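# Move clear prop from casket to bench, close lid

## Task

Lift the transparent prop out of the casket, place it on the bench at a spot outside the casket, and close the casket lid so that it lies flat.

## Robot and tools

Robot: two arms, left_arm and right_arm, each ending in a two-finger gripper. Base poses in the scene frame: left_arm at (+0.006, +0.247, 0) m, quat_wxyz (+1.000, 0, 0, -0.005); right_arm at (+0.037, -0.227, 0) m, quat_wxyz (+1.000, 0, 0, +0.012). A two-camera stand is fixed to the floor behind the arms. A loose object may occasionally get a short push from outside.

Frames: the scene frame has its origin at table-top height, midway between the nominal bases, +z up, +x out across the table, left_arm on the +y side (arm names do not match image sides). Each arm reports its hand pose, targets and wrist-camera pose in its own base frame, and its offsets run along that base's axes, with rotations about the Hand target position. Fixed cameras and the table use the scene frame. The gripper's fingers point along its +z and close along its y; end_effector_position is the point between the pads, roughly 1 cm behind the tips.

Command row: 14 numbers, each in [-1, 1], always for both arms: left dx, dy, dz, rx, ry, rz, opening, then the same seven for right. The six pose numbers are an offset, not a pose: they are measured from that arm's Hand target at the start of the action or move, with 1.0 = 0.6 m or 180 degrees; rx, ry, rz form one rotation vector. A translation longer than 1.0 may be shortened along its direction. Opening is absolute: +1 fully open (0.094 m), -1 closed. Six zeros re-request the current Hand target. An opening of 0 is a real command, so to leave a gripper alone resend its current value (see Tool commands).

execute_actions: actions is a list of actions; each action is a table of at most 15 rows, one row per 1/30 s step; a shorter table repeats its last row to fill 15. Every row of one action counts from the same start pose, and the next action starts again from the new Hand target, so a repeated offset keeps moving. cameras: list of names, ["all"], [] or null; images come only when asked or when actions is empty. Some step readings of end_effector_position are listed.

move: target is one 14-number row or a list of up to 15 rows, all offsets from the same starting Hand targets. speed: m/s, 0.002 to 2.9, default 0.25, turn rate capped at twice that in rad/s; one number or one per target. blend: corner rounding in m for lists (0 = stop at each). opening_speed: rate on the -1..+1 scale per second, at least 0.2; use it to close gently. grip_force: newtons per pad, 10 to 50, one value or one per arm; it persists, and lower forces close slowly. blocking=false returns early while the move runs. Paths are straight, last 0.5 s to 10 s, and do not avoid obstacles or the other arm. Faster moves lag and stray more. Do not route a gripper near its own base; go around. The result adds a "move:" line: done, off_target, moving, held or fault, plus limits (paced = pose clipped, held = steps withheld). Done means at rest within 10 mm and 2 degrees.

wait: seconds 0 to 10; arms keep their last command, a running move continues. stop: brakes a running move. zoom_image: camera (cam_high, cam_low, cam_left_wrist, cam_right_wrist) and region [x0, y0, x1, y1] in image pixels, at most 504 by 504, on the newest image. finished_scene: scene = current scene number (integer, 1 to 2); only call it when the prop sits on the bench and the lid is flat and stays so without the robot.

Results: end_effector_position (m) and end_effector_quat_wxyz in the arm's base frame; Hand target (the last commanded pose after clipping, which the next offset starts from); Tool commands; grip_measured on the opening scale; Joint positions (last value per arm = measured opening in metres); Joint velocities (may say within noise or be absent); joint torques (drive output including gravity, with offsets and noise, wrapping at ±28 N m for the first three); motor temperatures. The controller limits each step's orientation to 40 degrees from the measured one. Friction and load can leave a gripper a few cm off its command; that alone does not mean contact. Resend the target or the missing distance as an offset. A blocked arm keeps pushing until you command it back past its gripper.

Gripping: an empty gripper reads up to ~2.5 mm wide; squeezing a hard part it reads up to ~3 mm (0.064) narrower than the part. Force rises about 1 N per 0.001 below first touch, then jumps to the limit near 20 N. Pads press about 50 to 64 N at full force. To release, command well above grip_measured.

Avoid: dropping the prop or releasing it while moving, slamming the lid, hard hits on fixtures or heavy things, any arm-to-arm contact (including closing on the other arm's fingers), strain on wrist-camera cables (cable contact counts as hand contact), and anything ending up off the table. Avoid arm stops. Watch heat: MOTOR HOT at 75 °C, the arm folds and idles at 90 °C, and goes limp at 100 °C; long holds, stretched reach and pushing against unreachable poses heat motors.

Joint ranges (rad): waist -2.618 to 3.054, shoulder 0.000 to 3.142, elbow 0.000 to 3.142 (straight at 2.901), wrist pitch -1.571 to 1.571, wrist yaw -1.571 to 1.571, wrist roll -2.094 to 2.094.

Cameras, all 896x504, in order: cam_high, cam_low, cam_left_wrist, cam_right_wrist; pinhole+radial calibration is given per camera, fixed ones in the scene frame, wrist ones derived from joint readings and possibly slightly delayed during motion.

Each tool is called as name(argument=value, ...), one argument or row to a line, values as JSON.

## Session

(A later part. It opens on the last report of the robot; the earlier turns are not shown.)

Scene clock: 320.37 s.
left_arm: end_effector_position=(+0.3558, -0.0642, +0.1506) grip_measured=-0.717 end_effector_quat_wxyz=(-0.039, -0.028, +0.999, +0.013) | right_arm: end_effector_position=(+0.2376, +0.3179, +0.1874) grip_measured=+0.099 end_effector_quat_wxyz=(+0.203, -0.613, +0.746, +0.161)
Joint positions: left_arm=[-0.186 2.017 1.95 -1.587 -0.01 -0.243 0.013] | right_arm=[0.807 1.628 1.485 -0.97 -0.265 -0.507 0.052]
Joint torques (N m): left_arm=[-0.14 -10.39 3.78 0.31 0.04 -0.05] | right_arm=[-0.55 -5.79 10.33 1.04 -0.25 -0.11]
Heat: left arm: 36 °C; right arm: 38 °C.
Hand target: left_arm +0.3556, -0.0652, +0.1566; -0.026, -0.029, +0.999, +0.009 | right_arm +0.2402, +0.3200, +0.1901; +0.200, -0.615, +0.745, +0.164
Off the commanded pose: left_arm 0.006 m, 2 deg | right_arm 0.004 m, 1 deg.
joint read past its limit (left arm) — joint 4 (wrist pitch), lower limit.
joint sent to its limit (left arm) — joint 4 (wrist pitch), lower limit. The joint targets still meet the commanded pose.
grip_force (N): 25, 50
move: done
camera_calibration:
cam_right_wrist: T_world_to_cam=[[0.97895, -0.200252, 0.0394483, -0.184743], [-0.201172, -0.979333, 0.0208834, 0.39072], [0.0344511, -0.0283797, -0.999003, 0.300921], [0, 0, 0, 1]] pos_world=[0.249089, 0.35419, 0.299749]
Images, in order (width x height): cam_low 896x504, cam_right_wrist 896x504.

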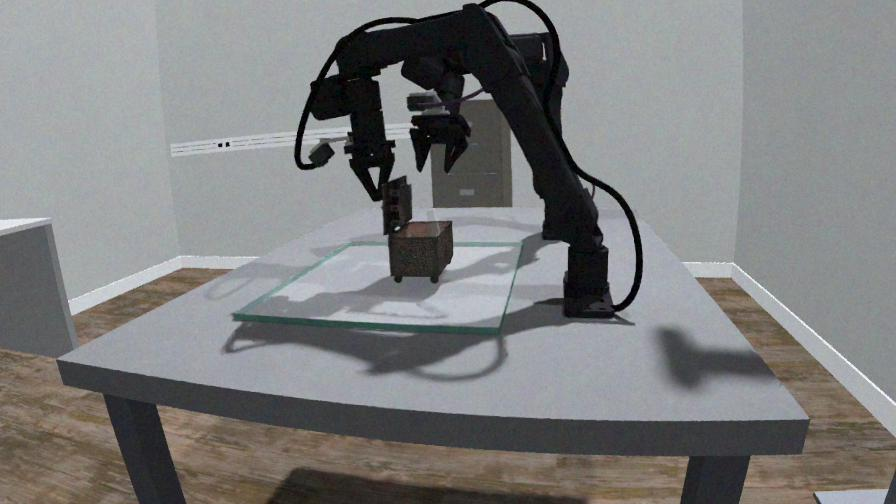

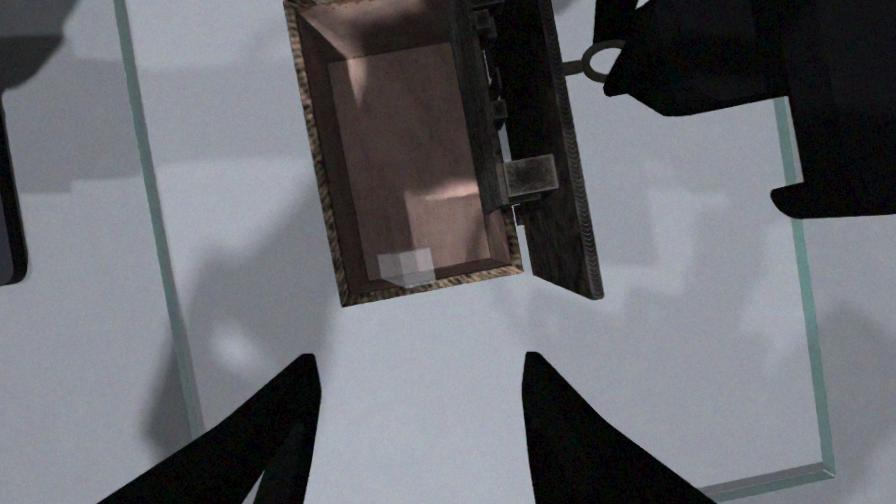

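move(
  target=[
    [0,0,0,0,0,0,-1,0.0088,0.0433,-0.06,0,0,0.044,-0.3],
    [0,0,0,0,0,0,-1,0.0088,0.0433,-0.1385,0,0,0.044,-0.3],
  ],
  speed=[0.2,0.1],
  grip_force=[25,30],
  blend=[0.01,0],
  cameras=["cam_low","cam_right_wrist"],
)

zoom_image(
  camera="cam_low",
  region=[350, 160, 500, 300],
)

zoom_image(
  camera="cam_right_wrist",
  region=[250, 250, 610, 480],
)

Scene clock: 333.93 s.
left_arm: end_effector_position=(+0.3558, -0.0642, +0.1506) grip_measured=-0.717 end_effector_quat_wxyz=(-0.039, -0.028, +0.999, +0.013) | right_arm: end_effector_position=(+0.2512, +0.3435, +0.1173) grip_measured=-0.298 end_effector_quat_wxyz=(-0.198, +0.659, -0.705, -0.169)
Joint positions: left_arm=[-0.186 2.017 1.95 -1.587 -0.01 -0.243 0.013] | right_arm=[0.807 1.766 1.364 -0.734 -0.31 -0.627 0.033]
Joint torques (N m): left_arm=[-0.16 -10.4 3.78 0.31 0.04 -0.05] | right_arm=[0.53 -7.19 5.93 1.33 -0.33 -0.11]
Heat: left arm: 35 °C; right arm: 38 °C.
Hand target: left_arm +0.3556, -0.0652, +0.1566; -0.026, -0.029, +0.999, +0.009 | right_arm +0.2455, +0.3459, +0.1070; -0.188, +0.665, -0.701, -0.178
Off the commanded pose: left_arm 0.006 m, 2 deg | right_arm 0.012 m, 2 deg.
joint read past its limit (left arm) — joint 4 (wrist pitch), lower limit.
joint sent to its limit (left arm) — joint 4 (wrist pitch), lower limit. The joint targets still meet the commanded pose.
grip_force (N): 25, 30
move: off_target (right_arm)
camera_calibration:
cam_right_wrist: T_world_to_cam=[[0.995559, -0.0780807, 0.0525974, -0.237816], [-0.079069, -0.996725, 0.0169754, 0.395837], [0.0510997, -0.0210589, -0.998472, 0.224407], [0, 0, 0, 1]] pos_world=[0.256592, 0.380697, 0.229853]
Images, in order (width x height): cam_low 896x504, cam_right_wrist 896x504.

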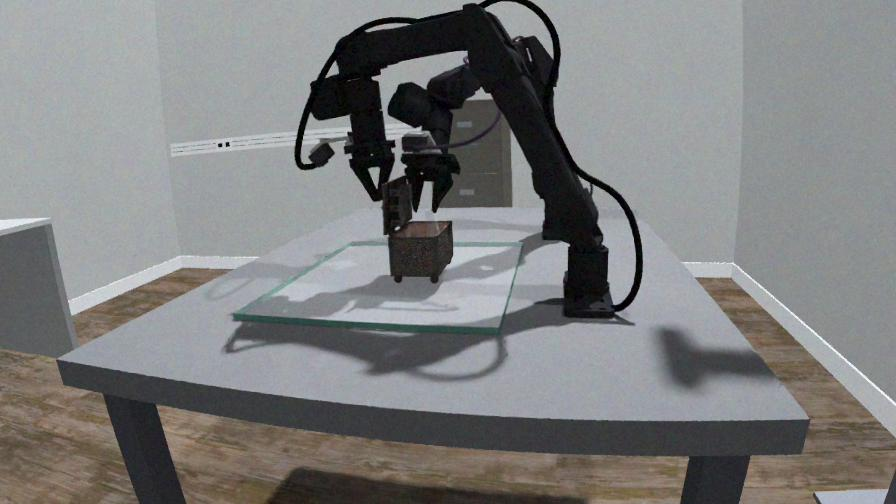

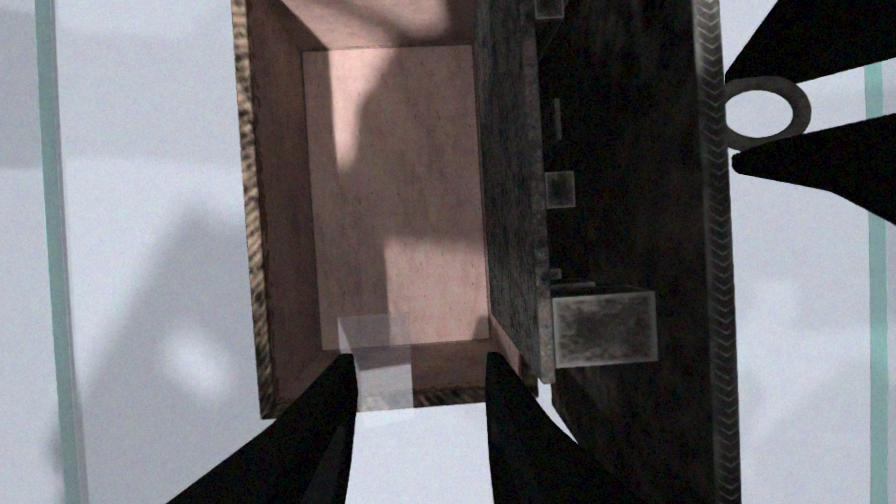

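Scaled by 3.360 from the camera's 896x504 image, which has a finer 1280x720 frame.

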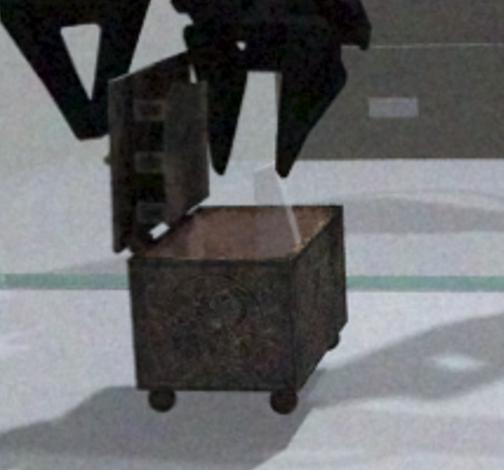

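Scaled by 1.400 from the camera's 896x504 image, which has a finer 1280x720 frame.

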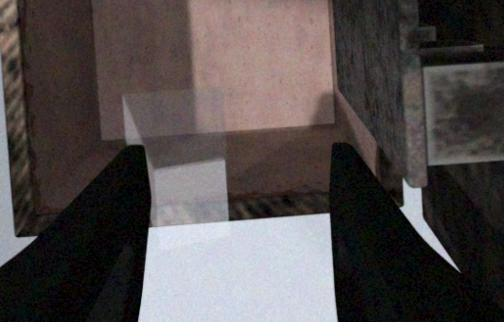

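move(
  target=[0,0,0,0,0,0,-1,-0.0125,0,-0.012,0,0,0,-0.3],
  speed=0.06,
  cameras=["cam_low","cam_right_wrist"],
)

zoom_image(
  camera="cam_low",
  region=[350, 160, 500, 300],
)

zoom_image(
  camera="cam_right_wrist",
  region=[250, 250, 610, 480],
)

Scene clock: 345.50 s.
left_arm: end_effector_position=(+0.3558, -0.0642, +0.1506) grip_measured=-0.717 end_effector_quat_wxyz=(-0.039, -0.028, +0.999, +0.013) | right_arm: end_effector_position=(+0.2436, +0.3455, +0.1062) grip_measured=-0.299 end_effector_quat_wxyz=(-0.195, +0.663, -0.702, -0.172)
Joint positions: left_arm=[-0.186 2.017 1.95 -1.586 -0.01 -0.243 0.013] | right_arm=[0.823 1.766 1.321 -0.695 -0.311 -0.622 0.033]
Joint torques (N m): left_arm=[-0.14 -10.4 3.78 0.31 0.04 -0.04] | right_arm=[0.53 -8.09 5.6 1.31 -0.27 0]
Heat: left arm: 34 °C; right arm: 36 °C.
Hand target: left_arm +0.3557, -0.0652, +0.1566; -0.026, -0.029, +0.999, +0.009 | right_arm +0.2380, +0.3459, +0.0999; -0.188, +0.665, -0.701, -0.178
Off the commanded pose: left_arm 0.006 m, 2 deg | right_arm 0.009 m, 1 deg.
joint read past its limit (left arm) — joint 4 (wrist pitch), lower limit.
joint sent to its limit (left arm) — joint 4 (wrist pitch), lower limit. The joint targets still meet the commanded pose.
grip_force (N): 25, 30
move: done
camera_calibration:
cam_right_wrist: T_world_to_cam=[[0.996708, -0.065993, 0.0471061, -0.233396], [-0.06697, -0.997565, 0.0194703, 0.3944], [0.0457065, -0.0225609, -0.9987, 0.215615], [0, 0, 0, 1]] pos_world=[0.249185, 0.382901, 0.21865]
Images, in order (width x height): cam_low 896x504, cam_right_wrist 896x504.

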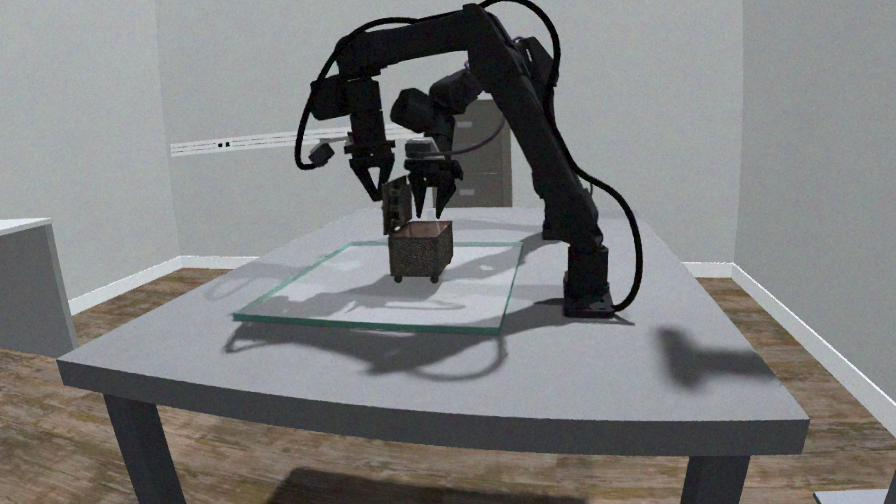

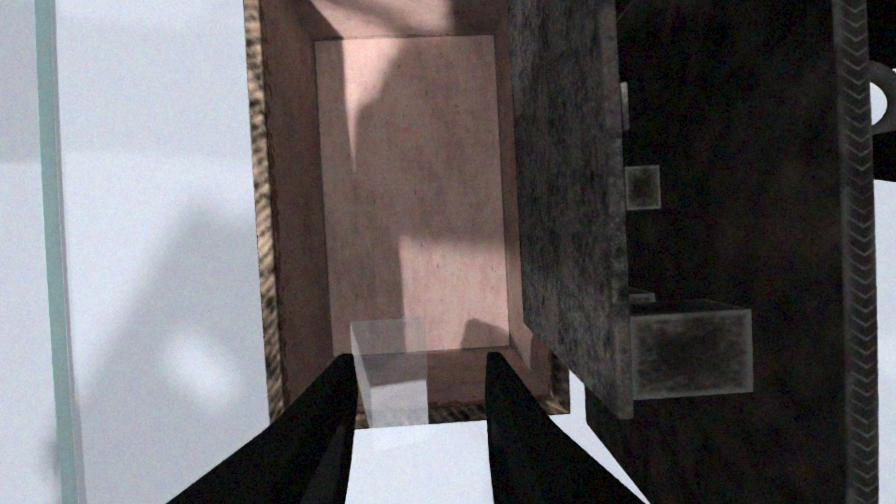

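Scaled by 3.360 from the camera's 896x504 image, which has a finer 1280x720 frame.

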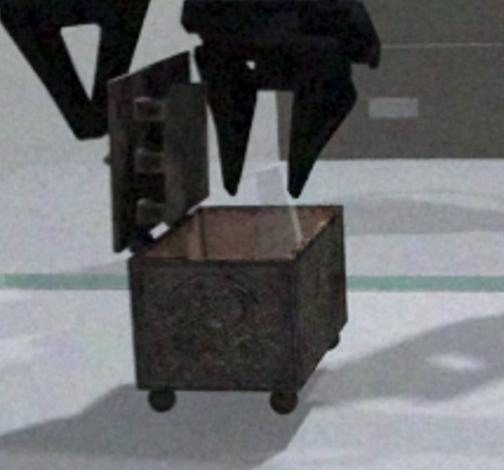

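Scaled by 1.400 from the camera's 896x504 image, which has a finer 1280x720 frame.

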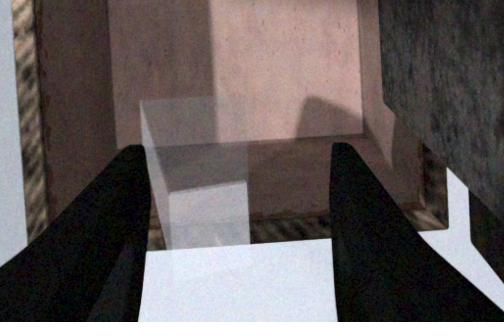

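move(
  target=[
    [0,0,0,0,0,0,-1,-0.008,0,-0.003,0,0,0,-0.3],
    [0,0,0,0,0,0,-1,-0.008,0,-0.003,0,0,0,-1],
  ],
  speed=0.06,
  cameras=["cam_low","cam_right_wrist"],
)

zoom_image(
  camera="cam_low",
  region=[350, 160, 500, 300],
)

zoom_image(
  camera="cam_right_wrist",
  region=[250, 250, 610, 480],
)

Scene clock: 356.37 s.
left_arm: end_effector_position=(+0.3558, -0.0642, +0.1506) grip_measured=-0.717 end_effector_quat_wxyz=(-0.039, -0.028, +0.999, +0.013) | right_arm: end_effector_position=(+0.2377, +0.3468, +0.1009) grip_measured=-0.658 end_effector_quat_wxyz=(-0.190, +0.663, -0.703, -0.176)
Joint positions: left_arm=[-0.186 2.017 1.95 -1.586 -0.01 -0.243 0.013] | right_arm=[0.834 1.766 1.3 -0.68 -0.317 -0.61 0.016]
Joint torques (N m): left_arm=[-0.13 -10.39 3.78 0.3 0.04 -0.05] | right_arm=[0.55 -8.87 5.55 1.3 -0.17 -0.04]
Heat: left arm: 34 °C; right arm: 36 °C.
Hand target: left_arm +0.3557, -0.0652, +0.1566; -0.026, -0.029, +0.999, +0.009 | right_arm +0.2332, +0.3459, +0.0980; -0.188, +0.665, -0.701, -0.178
Off the commanded pose: left_arm 0.006 m, 2 deg | right_arm 0.005 m, 0 deg.
joint read past its limit (left arm) — joint 4 (wrist pitch), lower limit.
joint sent to its limit (left arm) — joint 4 (wrist pitch), lower limit. The joint targets still meet the commanded pose.
grip_force (N): 25, 30
move: done
camera_calibration:
cam_right_wrist: T_world_to_cam=[[0.997385, -0.0641803, 0.0332146, -0.226487], [-0.0648862, -0.997679, 0.02063, 0.394889], [0.0318134, -0.0227313, -0.999235, 0.214038], [0, 0, 0, 1]] pos_world=[0.244708, 0.384302, 0.21325]
Images, in order (width x height): cam_low 896x504, cam_right_wrist 896x504.

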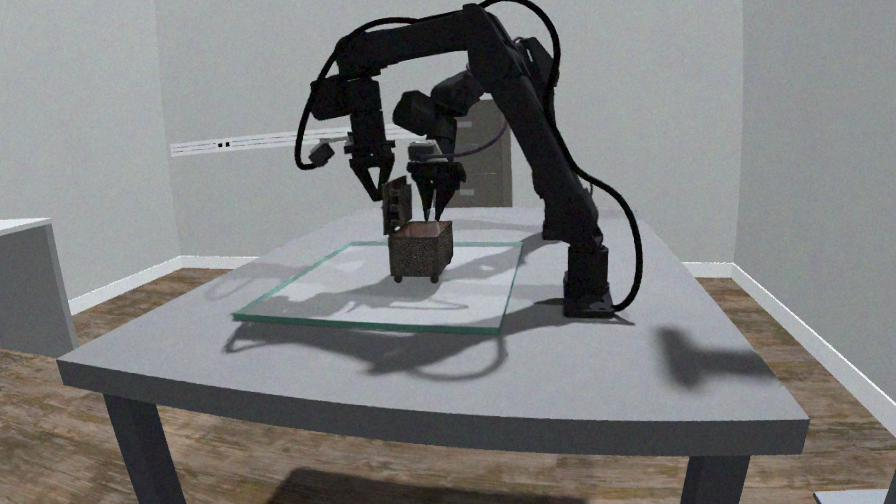

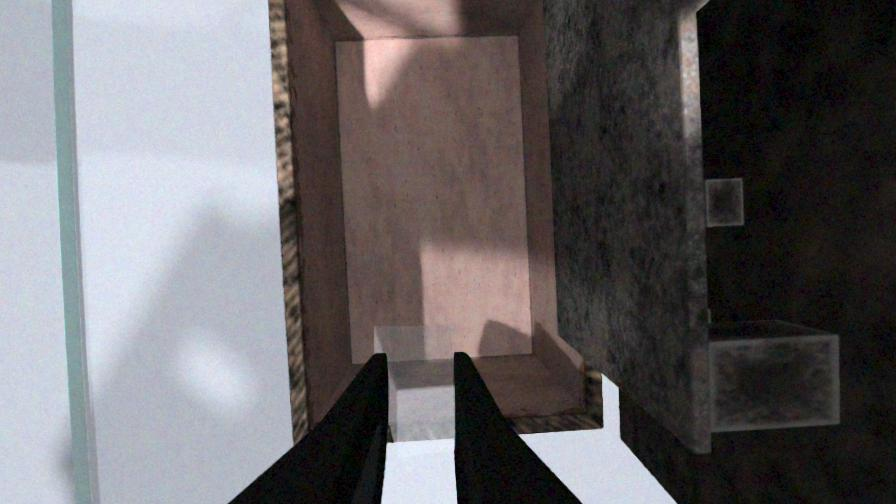

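Scaled by 3.360 from the camera's 896x504 image, which has a finer 1280x720 frame.

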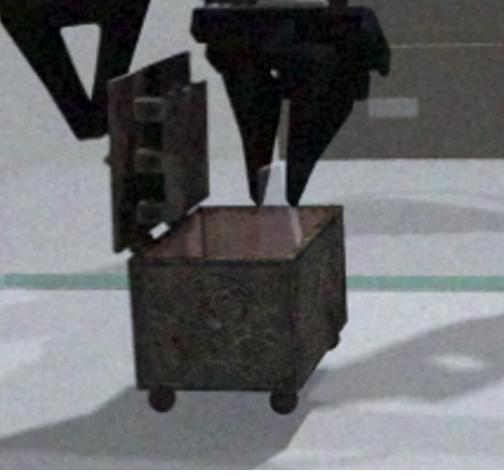

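Scaled by 1.400 from the camera's 896x504 image, which has a finer 1280x720 frame.

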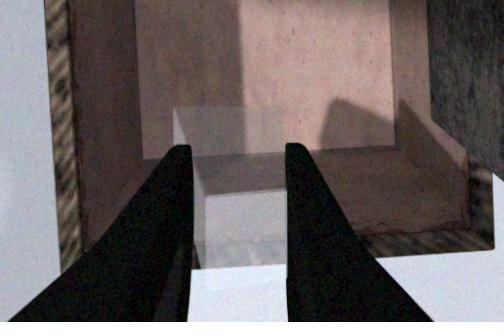

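move(
  target=[
    [0,0,0,0,0,0,-1,0,0,0.2,0,0,0,-1],
    [0,0,0,0,0,0,-1,0.078,-0.51,0.17,0,0,-0.372,-1],
  ],
  speed=[0.12,0.25],
  blend=[0.02,0],
  cameras=["cam_high","cam_low","cam_right_wrist"],
)

zoom_image(
  camera="cam_right_wrist",
  region=[250, 200, 650, 504],
)

zoom_image(
  camera="cam_high",
  region=[380, 130, 580, 330],
)

zoom_image(
  camera="cam_low",
  region=[350, 100, 530, 300],
)

Scene clock: 377.67 s.
left_arm: end_effector_position=(+0.3558, -0.0642, +0.1506) grip_measured=-0.717 end_effector_quat_wxyz=(-0.039, -0.028, +0.999, +0.013) | right_arm: end_effector_position=(+0.2816, +0.0409, +0.2002) grip_measured=-0.665 end_effector_quat_wxyz=(+0.248, -0.171, +0.952, +0.045)
Joint positions: left_arm=[-0.186 2.017 1.95 -1.586 -0.01 -0.243 0.013] | right_arm=[0.047 1.186 1.171 -1.068 -0.149 -0.272 0.016]
Joint torques (N m): left_arm=[-0.14 -10.39 3.79 0.3 0.04 -0.05] | right_arm=[-0.44 -4.66 5.64 1.44 -0.09 0.01]
Heat: left arm: 34 °C; right arm: 36 °C.
Hand target: left_arm +0.3557, -0.0652, +0.1566; -0.026, -0.029, +0.999, +0.009 | right_arm +0.2800, +0.0399, +0.2000; +0.255, -0.168, +0.951, +0.044
Off the commanded pose: left_arm 0.006 m, 2 deg | right_arm 0.002 m, 1 deg.
joint read past its limit (left arm) — joint 4 (wrist pitch), lower limit.
joint sent to its limit (left arm) — joint 4 (wrist pitch), lower limit. The joint targets still meet the commanded pose.
grip_force (N): 25, 30
move: done
camera_calibration:
cam_right_wrist: T_world_to_cam=[[0.344284, -0.938383, 0.030087, -0.0730369], [-0.938586, -0.343223, 0.0354082, 0.306864], [-0.0228999, -0.0404297, -0.99892, 0.320944], [0, 0, 0, 1]] pos_world=[0.320513, 0.0497619, 0.311929]
Images, in order (width x height): cam_high 896x504, cam_low 896x504, cam_right_wrist 896x504.

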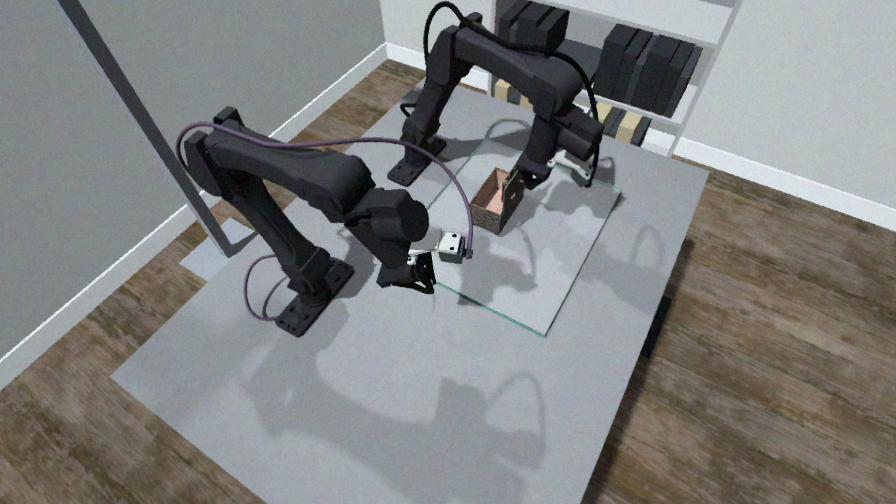

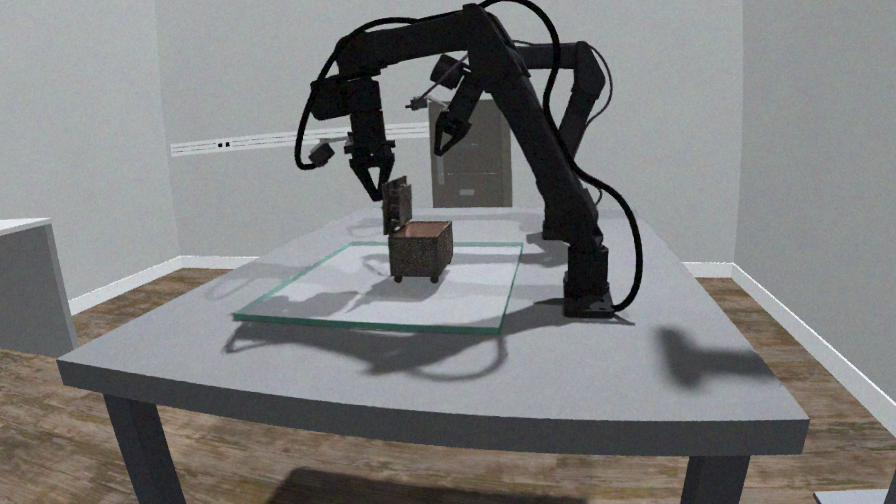

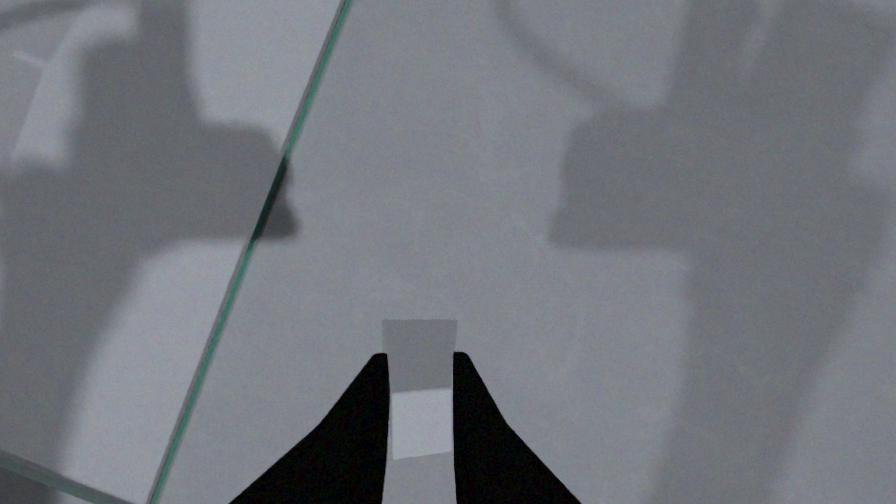

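Scaled by 1.260 from the camera's 896x504 image, which has a finer 1280x720 frame.

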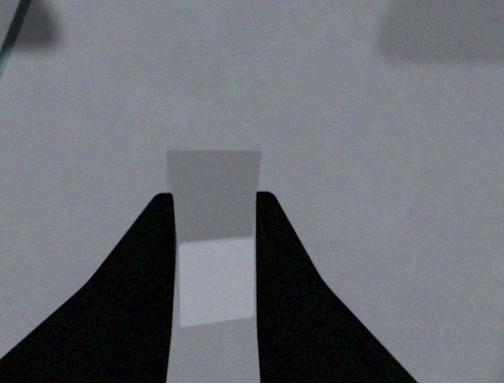

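Scaled by 2.520 from the camera's 896x504 image, which has a finer 1280x720 frame.

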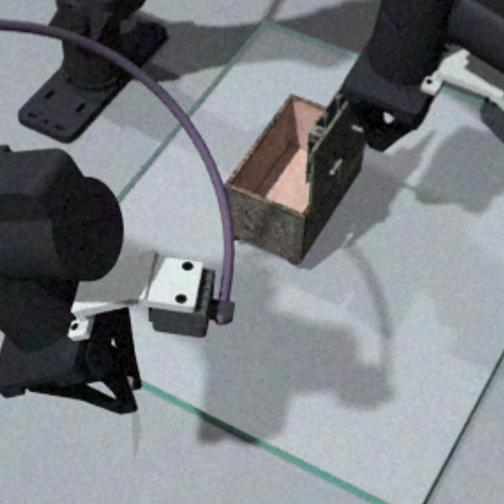

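Scaled by 2.520 from the camera's 896x504 image, which has a finer 1280x720 frame.

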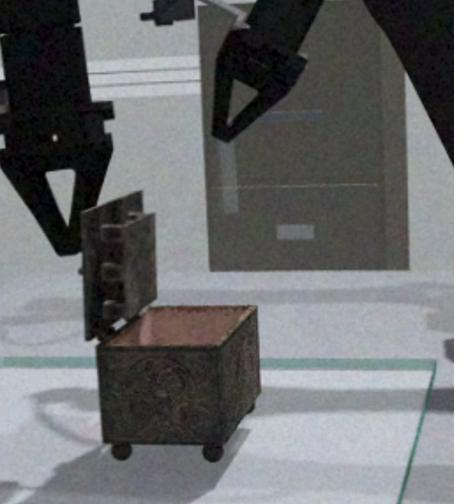

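move(
  target=[
    [-0.0555,0,0.0175,0,-0.04,0,-1,0,0,-0.1,0,0,0,-1],
    [-0.107,0,0.0047,0,-0.08,0,-1,0,0,-0.175,0,0,0,-1],
  ],
  speed=0.08,
  blend=[0.015,0],
  cameras=["cam_high","cam_low","cam_left_wrist","cam_right_wrist"],
)

zoom_image(
  camera="cam_low",
  region=[350, 100, 530, 300],
)

zoom_image(
  camera="cam_high",
  region=[380, 200, 500, 320],
)

Scene clock: 395.30 s.
left_arm: end_effector_position=(+0.2938, -0.0667, +0.1525) grip_measured=-0.717 end_effector_quat_wxyz=(+0.084, -0.028, +0.996, +0.001) | right_arm: end_effector_position=(+0.2810, +0.0409, +0.0990) grip_measured=-0.665 end_effector_quat_wxyz=(+0.254, -0.172, +0.951, +0.044)
Joint positions: left_arm=[-0.256 1.532 1.36 -1.239 -0.049 -0.308 0.013] | right_arm=[0.047 1.161 0.747 -0.655 -0.149 -0.272 0.016]
Joint torques (N m): left_arm=[-0.65 -7.19 4.62 0.72 -0.18 -0.11] | right_arm=[-0.39 -3.34 5.9 1.51 -0.09 0.01]
Motor temperatures (°C): left_arm=[29 35 34 28 26 25 30] | right_arm=[28 31 35 35 29 30 27]
Heat: left arm: 35 °C; right arm: 35 °C.
Hand target: left_arm +0.2915, -0.0652, +0.1595; +0.099, -0.030, +0.995, +0.005 | right_arm +0.2800, +0.0400, +0.0949; +0.255, -0.168, +0.951, +0.044
Off the commanded pose: left_arm 0.007 m, 2 deg | right_arm 0.004 m, 0 deg.
grip_force (N): 25, 30
move: done
camera_calibration:
cam_left_wrist: T_world_to_cam=[[0.0967219, -0.994811, 0.0315527, -0.106736], [-0.93508, -0.0799624, 0.3453, 0.250083], [-0.340985, -0.0629024, -0.937962, 0.350351], [0, 0, 0, 1]] pos_world=[0.363635, -0.0641469, 0.24563]
cam_right_wrist: T_world_to_cam=[[0.343892, -0.938398, 0.0338617, -0.0700434], [-0.938953, -0.343252, 0.0233664, 0.311063], [-0.0103039, -0.03983, -0.999153, 0.216326], [0, 0, 0, 1]] pos_world=[0.31839, 0.0496608, 0.211246]

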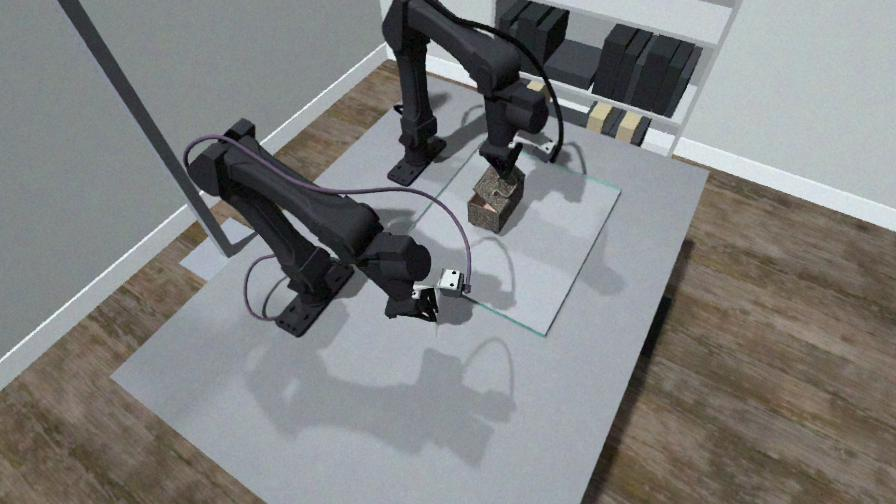

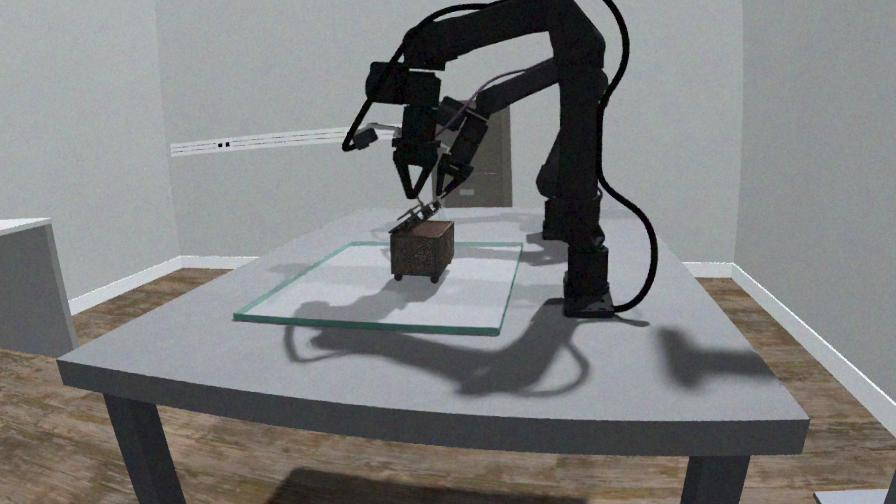

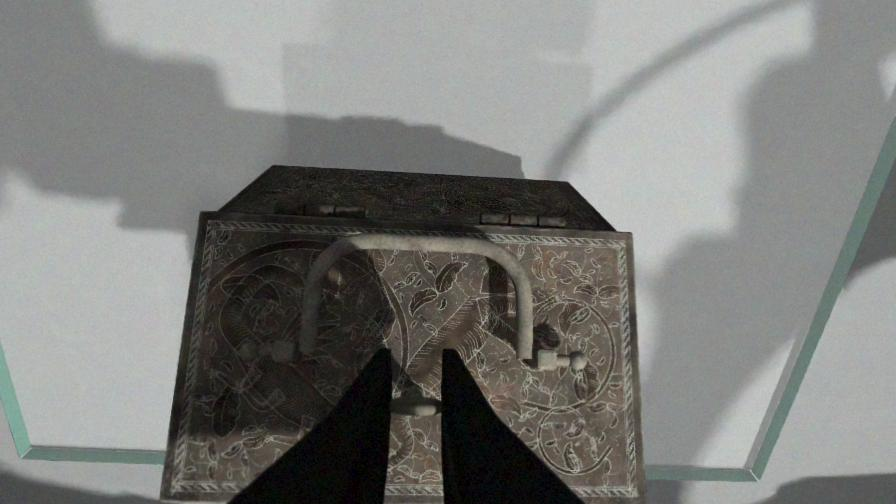

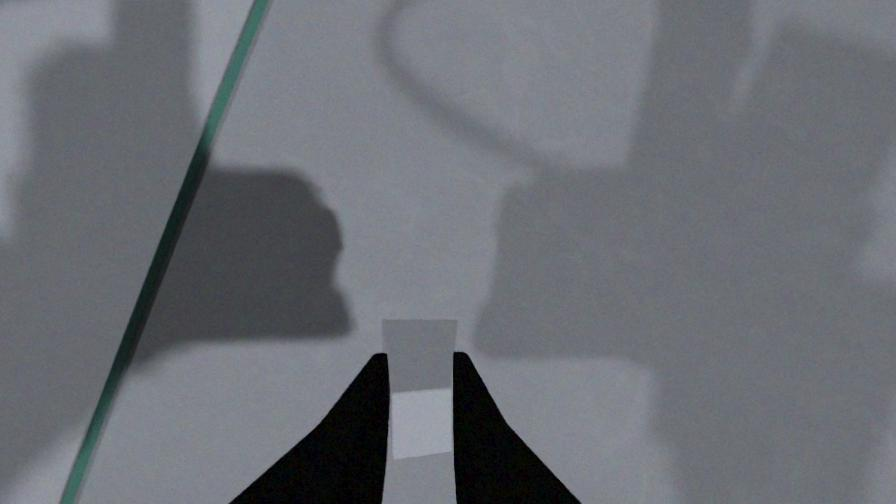

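Scaled by 2.520 from the camera's 896x504 image, which has a finer 1280x720 frame.

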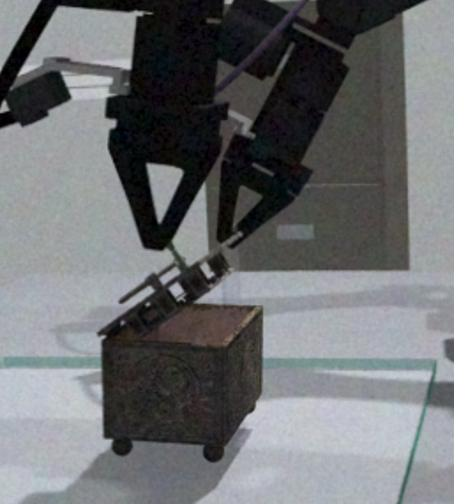

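Scaled by 4.200 from the camera's 896x504 image, which has a finer 1280x720 frame.

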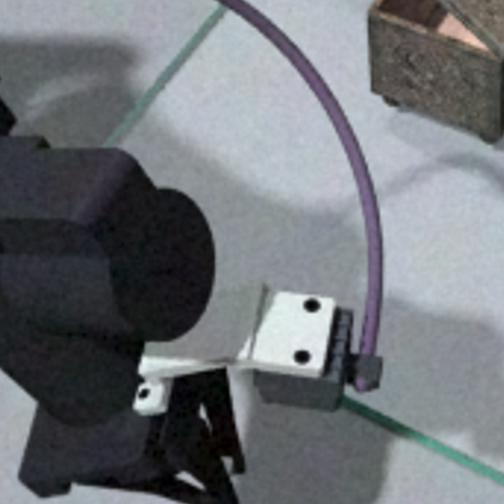

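move(
  target=[-0.04,0,-0.045,0,-0.03,0,-1,0,0,-0.046,0,0,0,-1],
  speed=0.03,
  cameras=["cam_high","cam_low","cam_left_wrist","cam_right_wrist"],
)

zoom_image(
  camera="cam_low",
  region=[350, 100, 530, 300],
)

zoom_image(
  camera="cam_high",
  region=[380, 220, 500, 340],
)

Scene clock: 408.53 s.
left_arm: end_effector_position=(+0.2746, -0.0678, +0.1300) grip_measured=-0.717 end_effector_quat_wxyz=(+0.144, -0.029, +0.989, -0.002) | right_arm: end_effector_position=(+0.2820, +0.0409, +0.0745) grip_measured=-0.665 end_effector_quat_wxyz=(+0.259, -0.172, +0.950, +0.043)
Joint positions: left_arm=[-0.301 1.351 1.089 -1.033 -0.088 -0.348 0.013] | right_arm=[0.047 1.183 0.654 -0.53 -0.149 -0.272 0.016]
Joint torques (N m): left_arm=[-0.75 -5.48 4.48 0.79 -0.19 -0.11] | right_arm=[-0.39 -2.66 5.68 1.51 -0.08 0.01]
Heat: left arm: 34 °C; right arm: 36 °C.
Hand target: left_arm +0.2674, -0.0652, +0.1324; +0.146, -0.030, +0.989, +0.004 | right_arm +0.2800, +0.0400, +0.0674; +0.255, -0.168, +0.951, +0.044
Off the commanded pose: left_arm 0.008 m, 1 deg | right_arm 0.007 m, 1 deg.
grip_force (N): 25, 30
move: done
camera_calibration:
cam_left_wrist: T_world_to_cam=[[0.0935802, -0.99449, 0.0472467, -0.106333], [-0.969721, -0.0802923, 0.230637, 0.264181], [-0.225573, -0.0673992, -0.971892, 0.295037], [0, 0, 0, 1]] pos_world=[0.332684, -0.0646498, 0.230838]
cam_right_wrist: T_world_to_cam=[[0.343168, -0.938547, 0.0369562, -0.0695294], [-0.939274, -0.342927, 0.0128777, 0.313562], [0.000586925, -0.0391312, -0.999234, 0.188773], [0, 0, 0, 1]] pos_world=[0.31827, 0.0496591, 0.18716]

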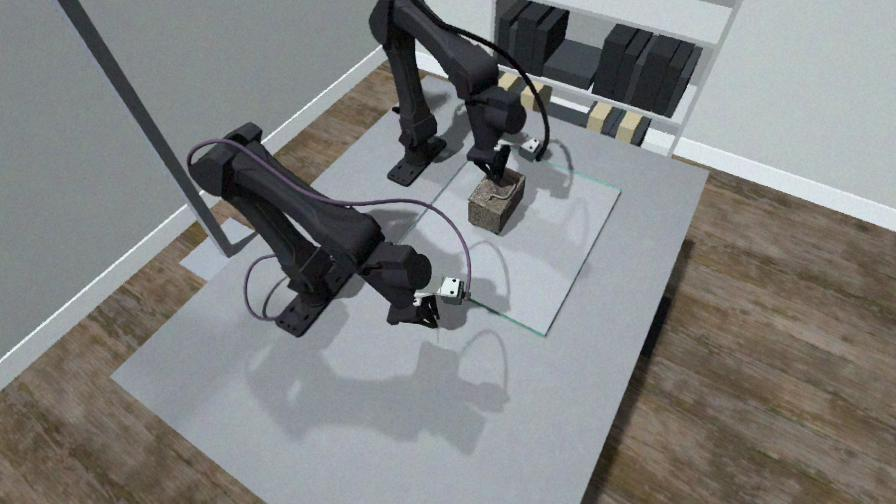

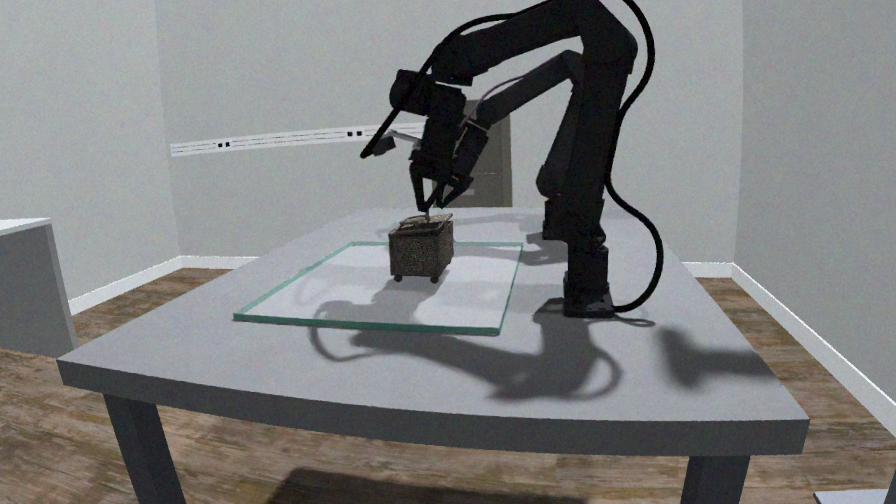

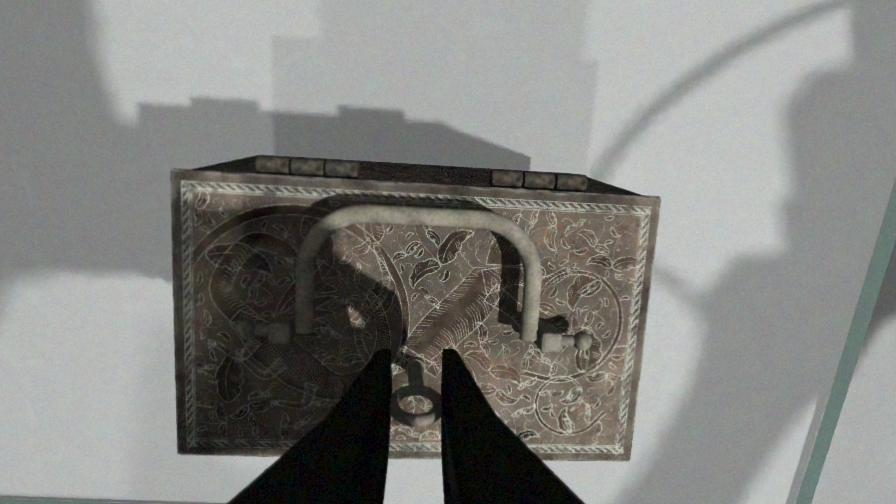

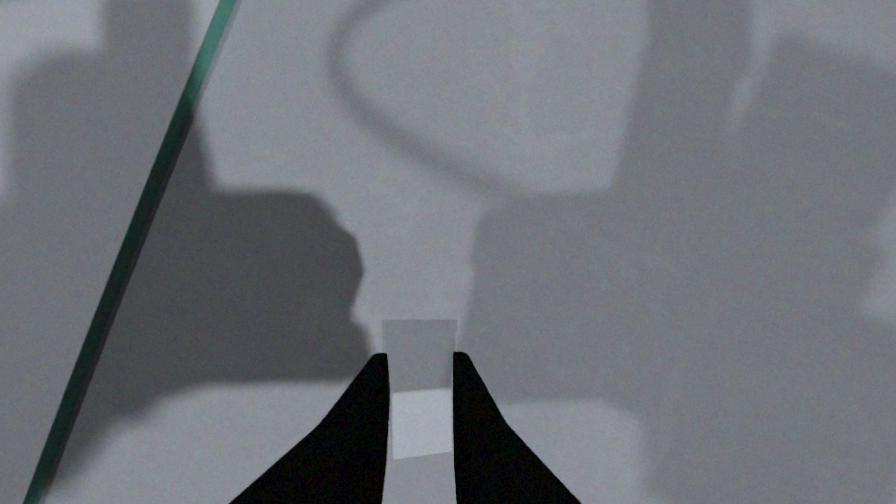

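Scaled by 2.520 from the camera's 896x504 image, which has a finer 1280x720 frame.

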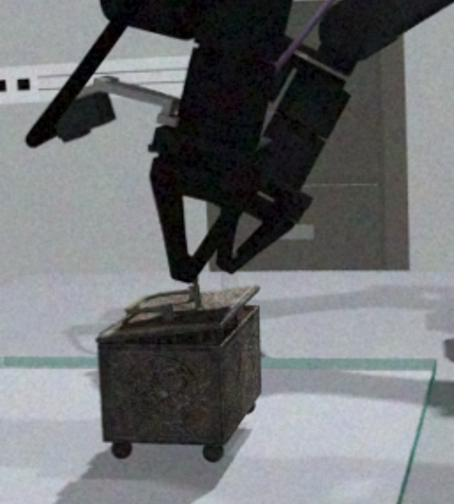

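Scaled by 4.200 from the camera's 896x504 image, which has a finer 1280x720 frame.

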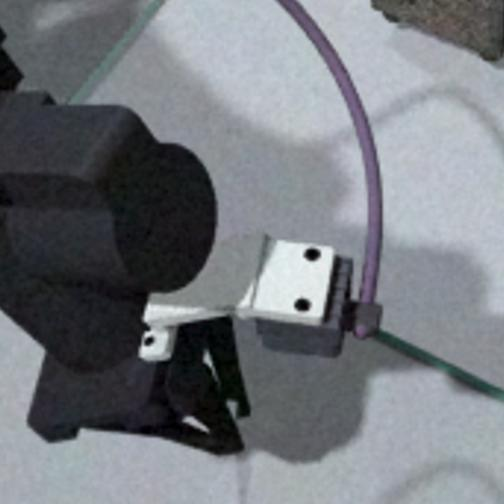

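move(
  target=[-0.008,0,-0.026,0,0,0,-1,0,0,-0.012,0,0,0,-1],
  speed=0.03,
  cameras=["cam_low","cam_right_wrist"],
)

zoom_image(
  camera="cam_low",
  region=[350, 100, 530, 300],
)

zoom_image(
  camera="cam_right_wrist",
  region=[320, 260, 520, 480],
)

Scene clock: 414.70 s.
left_arm: end_effector_position=(+0.2725, -0.0678, +0.1223) grip_measured=-0.717 end_effector_quat_wxyz=(+0.157, -0.030, +0.987, -0.005) | right_arm: end_effector_position=(+0.2866, +0.0415, +0.0740) grip_measured=-0.665 end_effector_quat_wxyz=(+0.272, -0.171, +0.946, +0.043)
Joint positions: left_arm=[-0.308 1.32 1.027 -0.977 -0.094 -0.354 0.013] | right_arm=[0.047 1.183 0.638 -0.487 -0.151 -0.27 0.016]
Joint torques (N m): left_arm=[-0.76 -3.99 3.75 0.84 -0.15 -0.11] | right_arm=[-0.39 -1.94 5.05 1.45 -0.06 -0.01]
Heat: left arm: 34 °C; right arm: 36 °C.
Hand target: left_arm +0.2627, -0.0652, +0.1169; +0.146, -0.030, +0.989, +0.004 | right_arm +0.2800, +0.0400, +0.0602; +0.255, -0.168, +0.951, +0.044
Off the commanded pose: left_arm 0.012 m, 2 deg | right_arm 0.015 m, 2 deg.
grip_force (N): 25, 30
move: off_target (left_arm, right_arm)
camera_calibration:
cam_right_wrist: T_world_to_cam=[[0.341156, -0.93906, 0.0421685, -0.0703012], [-0.939626, -0.341951, -0.0131388, 0.319989], [0.0267577, -0.0351402, -0.999024, 0.180603], [0, 0, 0, 1]] pos_world=[0.319821, 0.0497503, 0.187595]
Images, in order (width x height): cam_low 896x504, cam_right_wrist 896x504.

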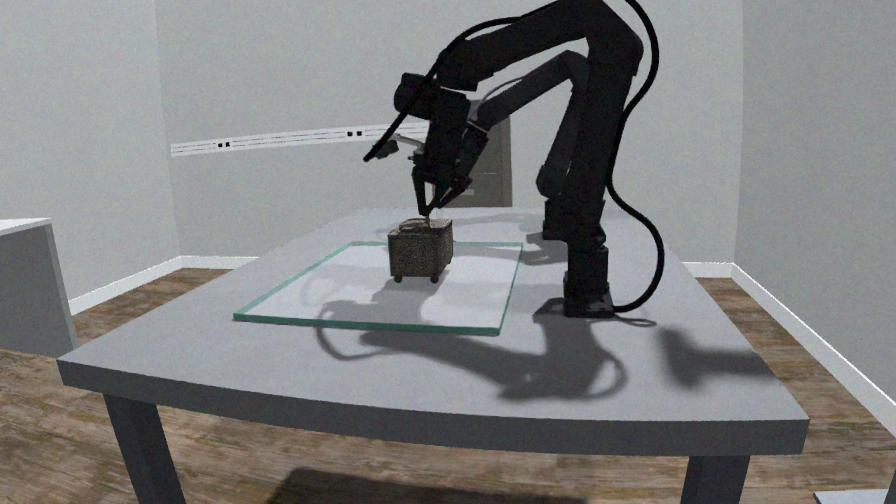

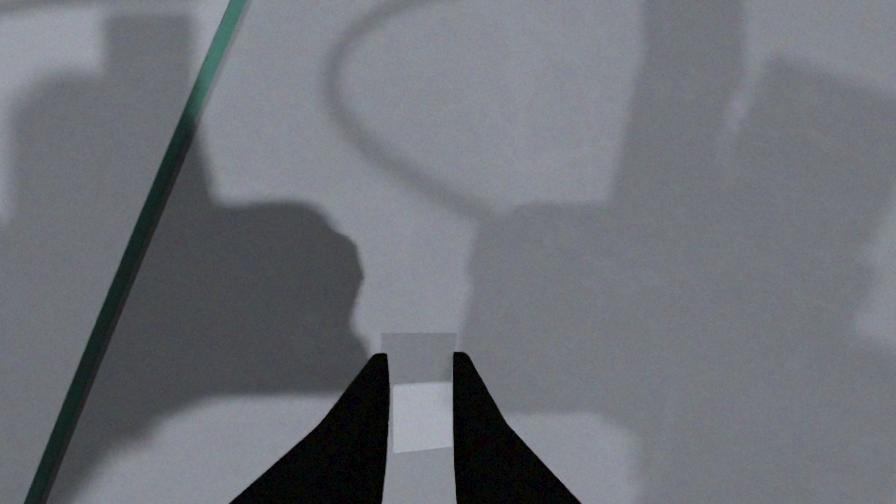

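Scaled by 2.520 from the camera's 896x504 image, which has a finer 1280x720 frame.

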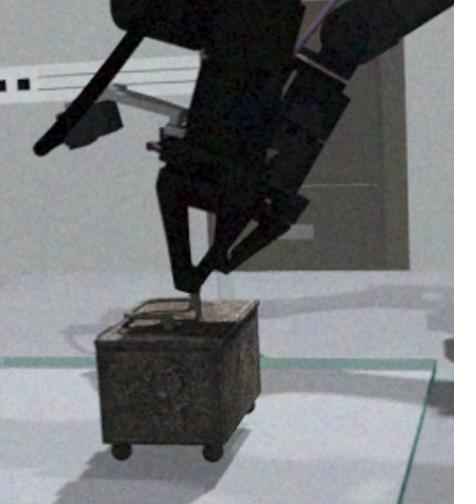

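Scaled by 2.291 from the camera's 896x504 image, which has a finer 1280x720 frame.

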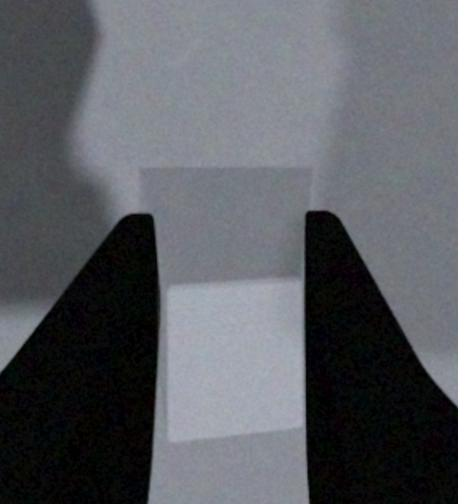

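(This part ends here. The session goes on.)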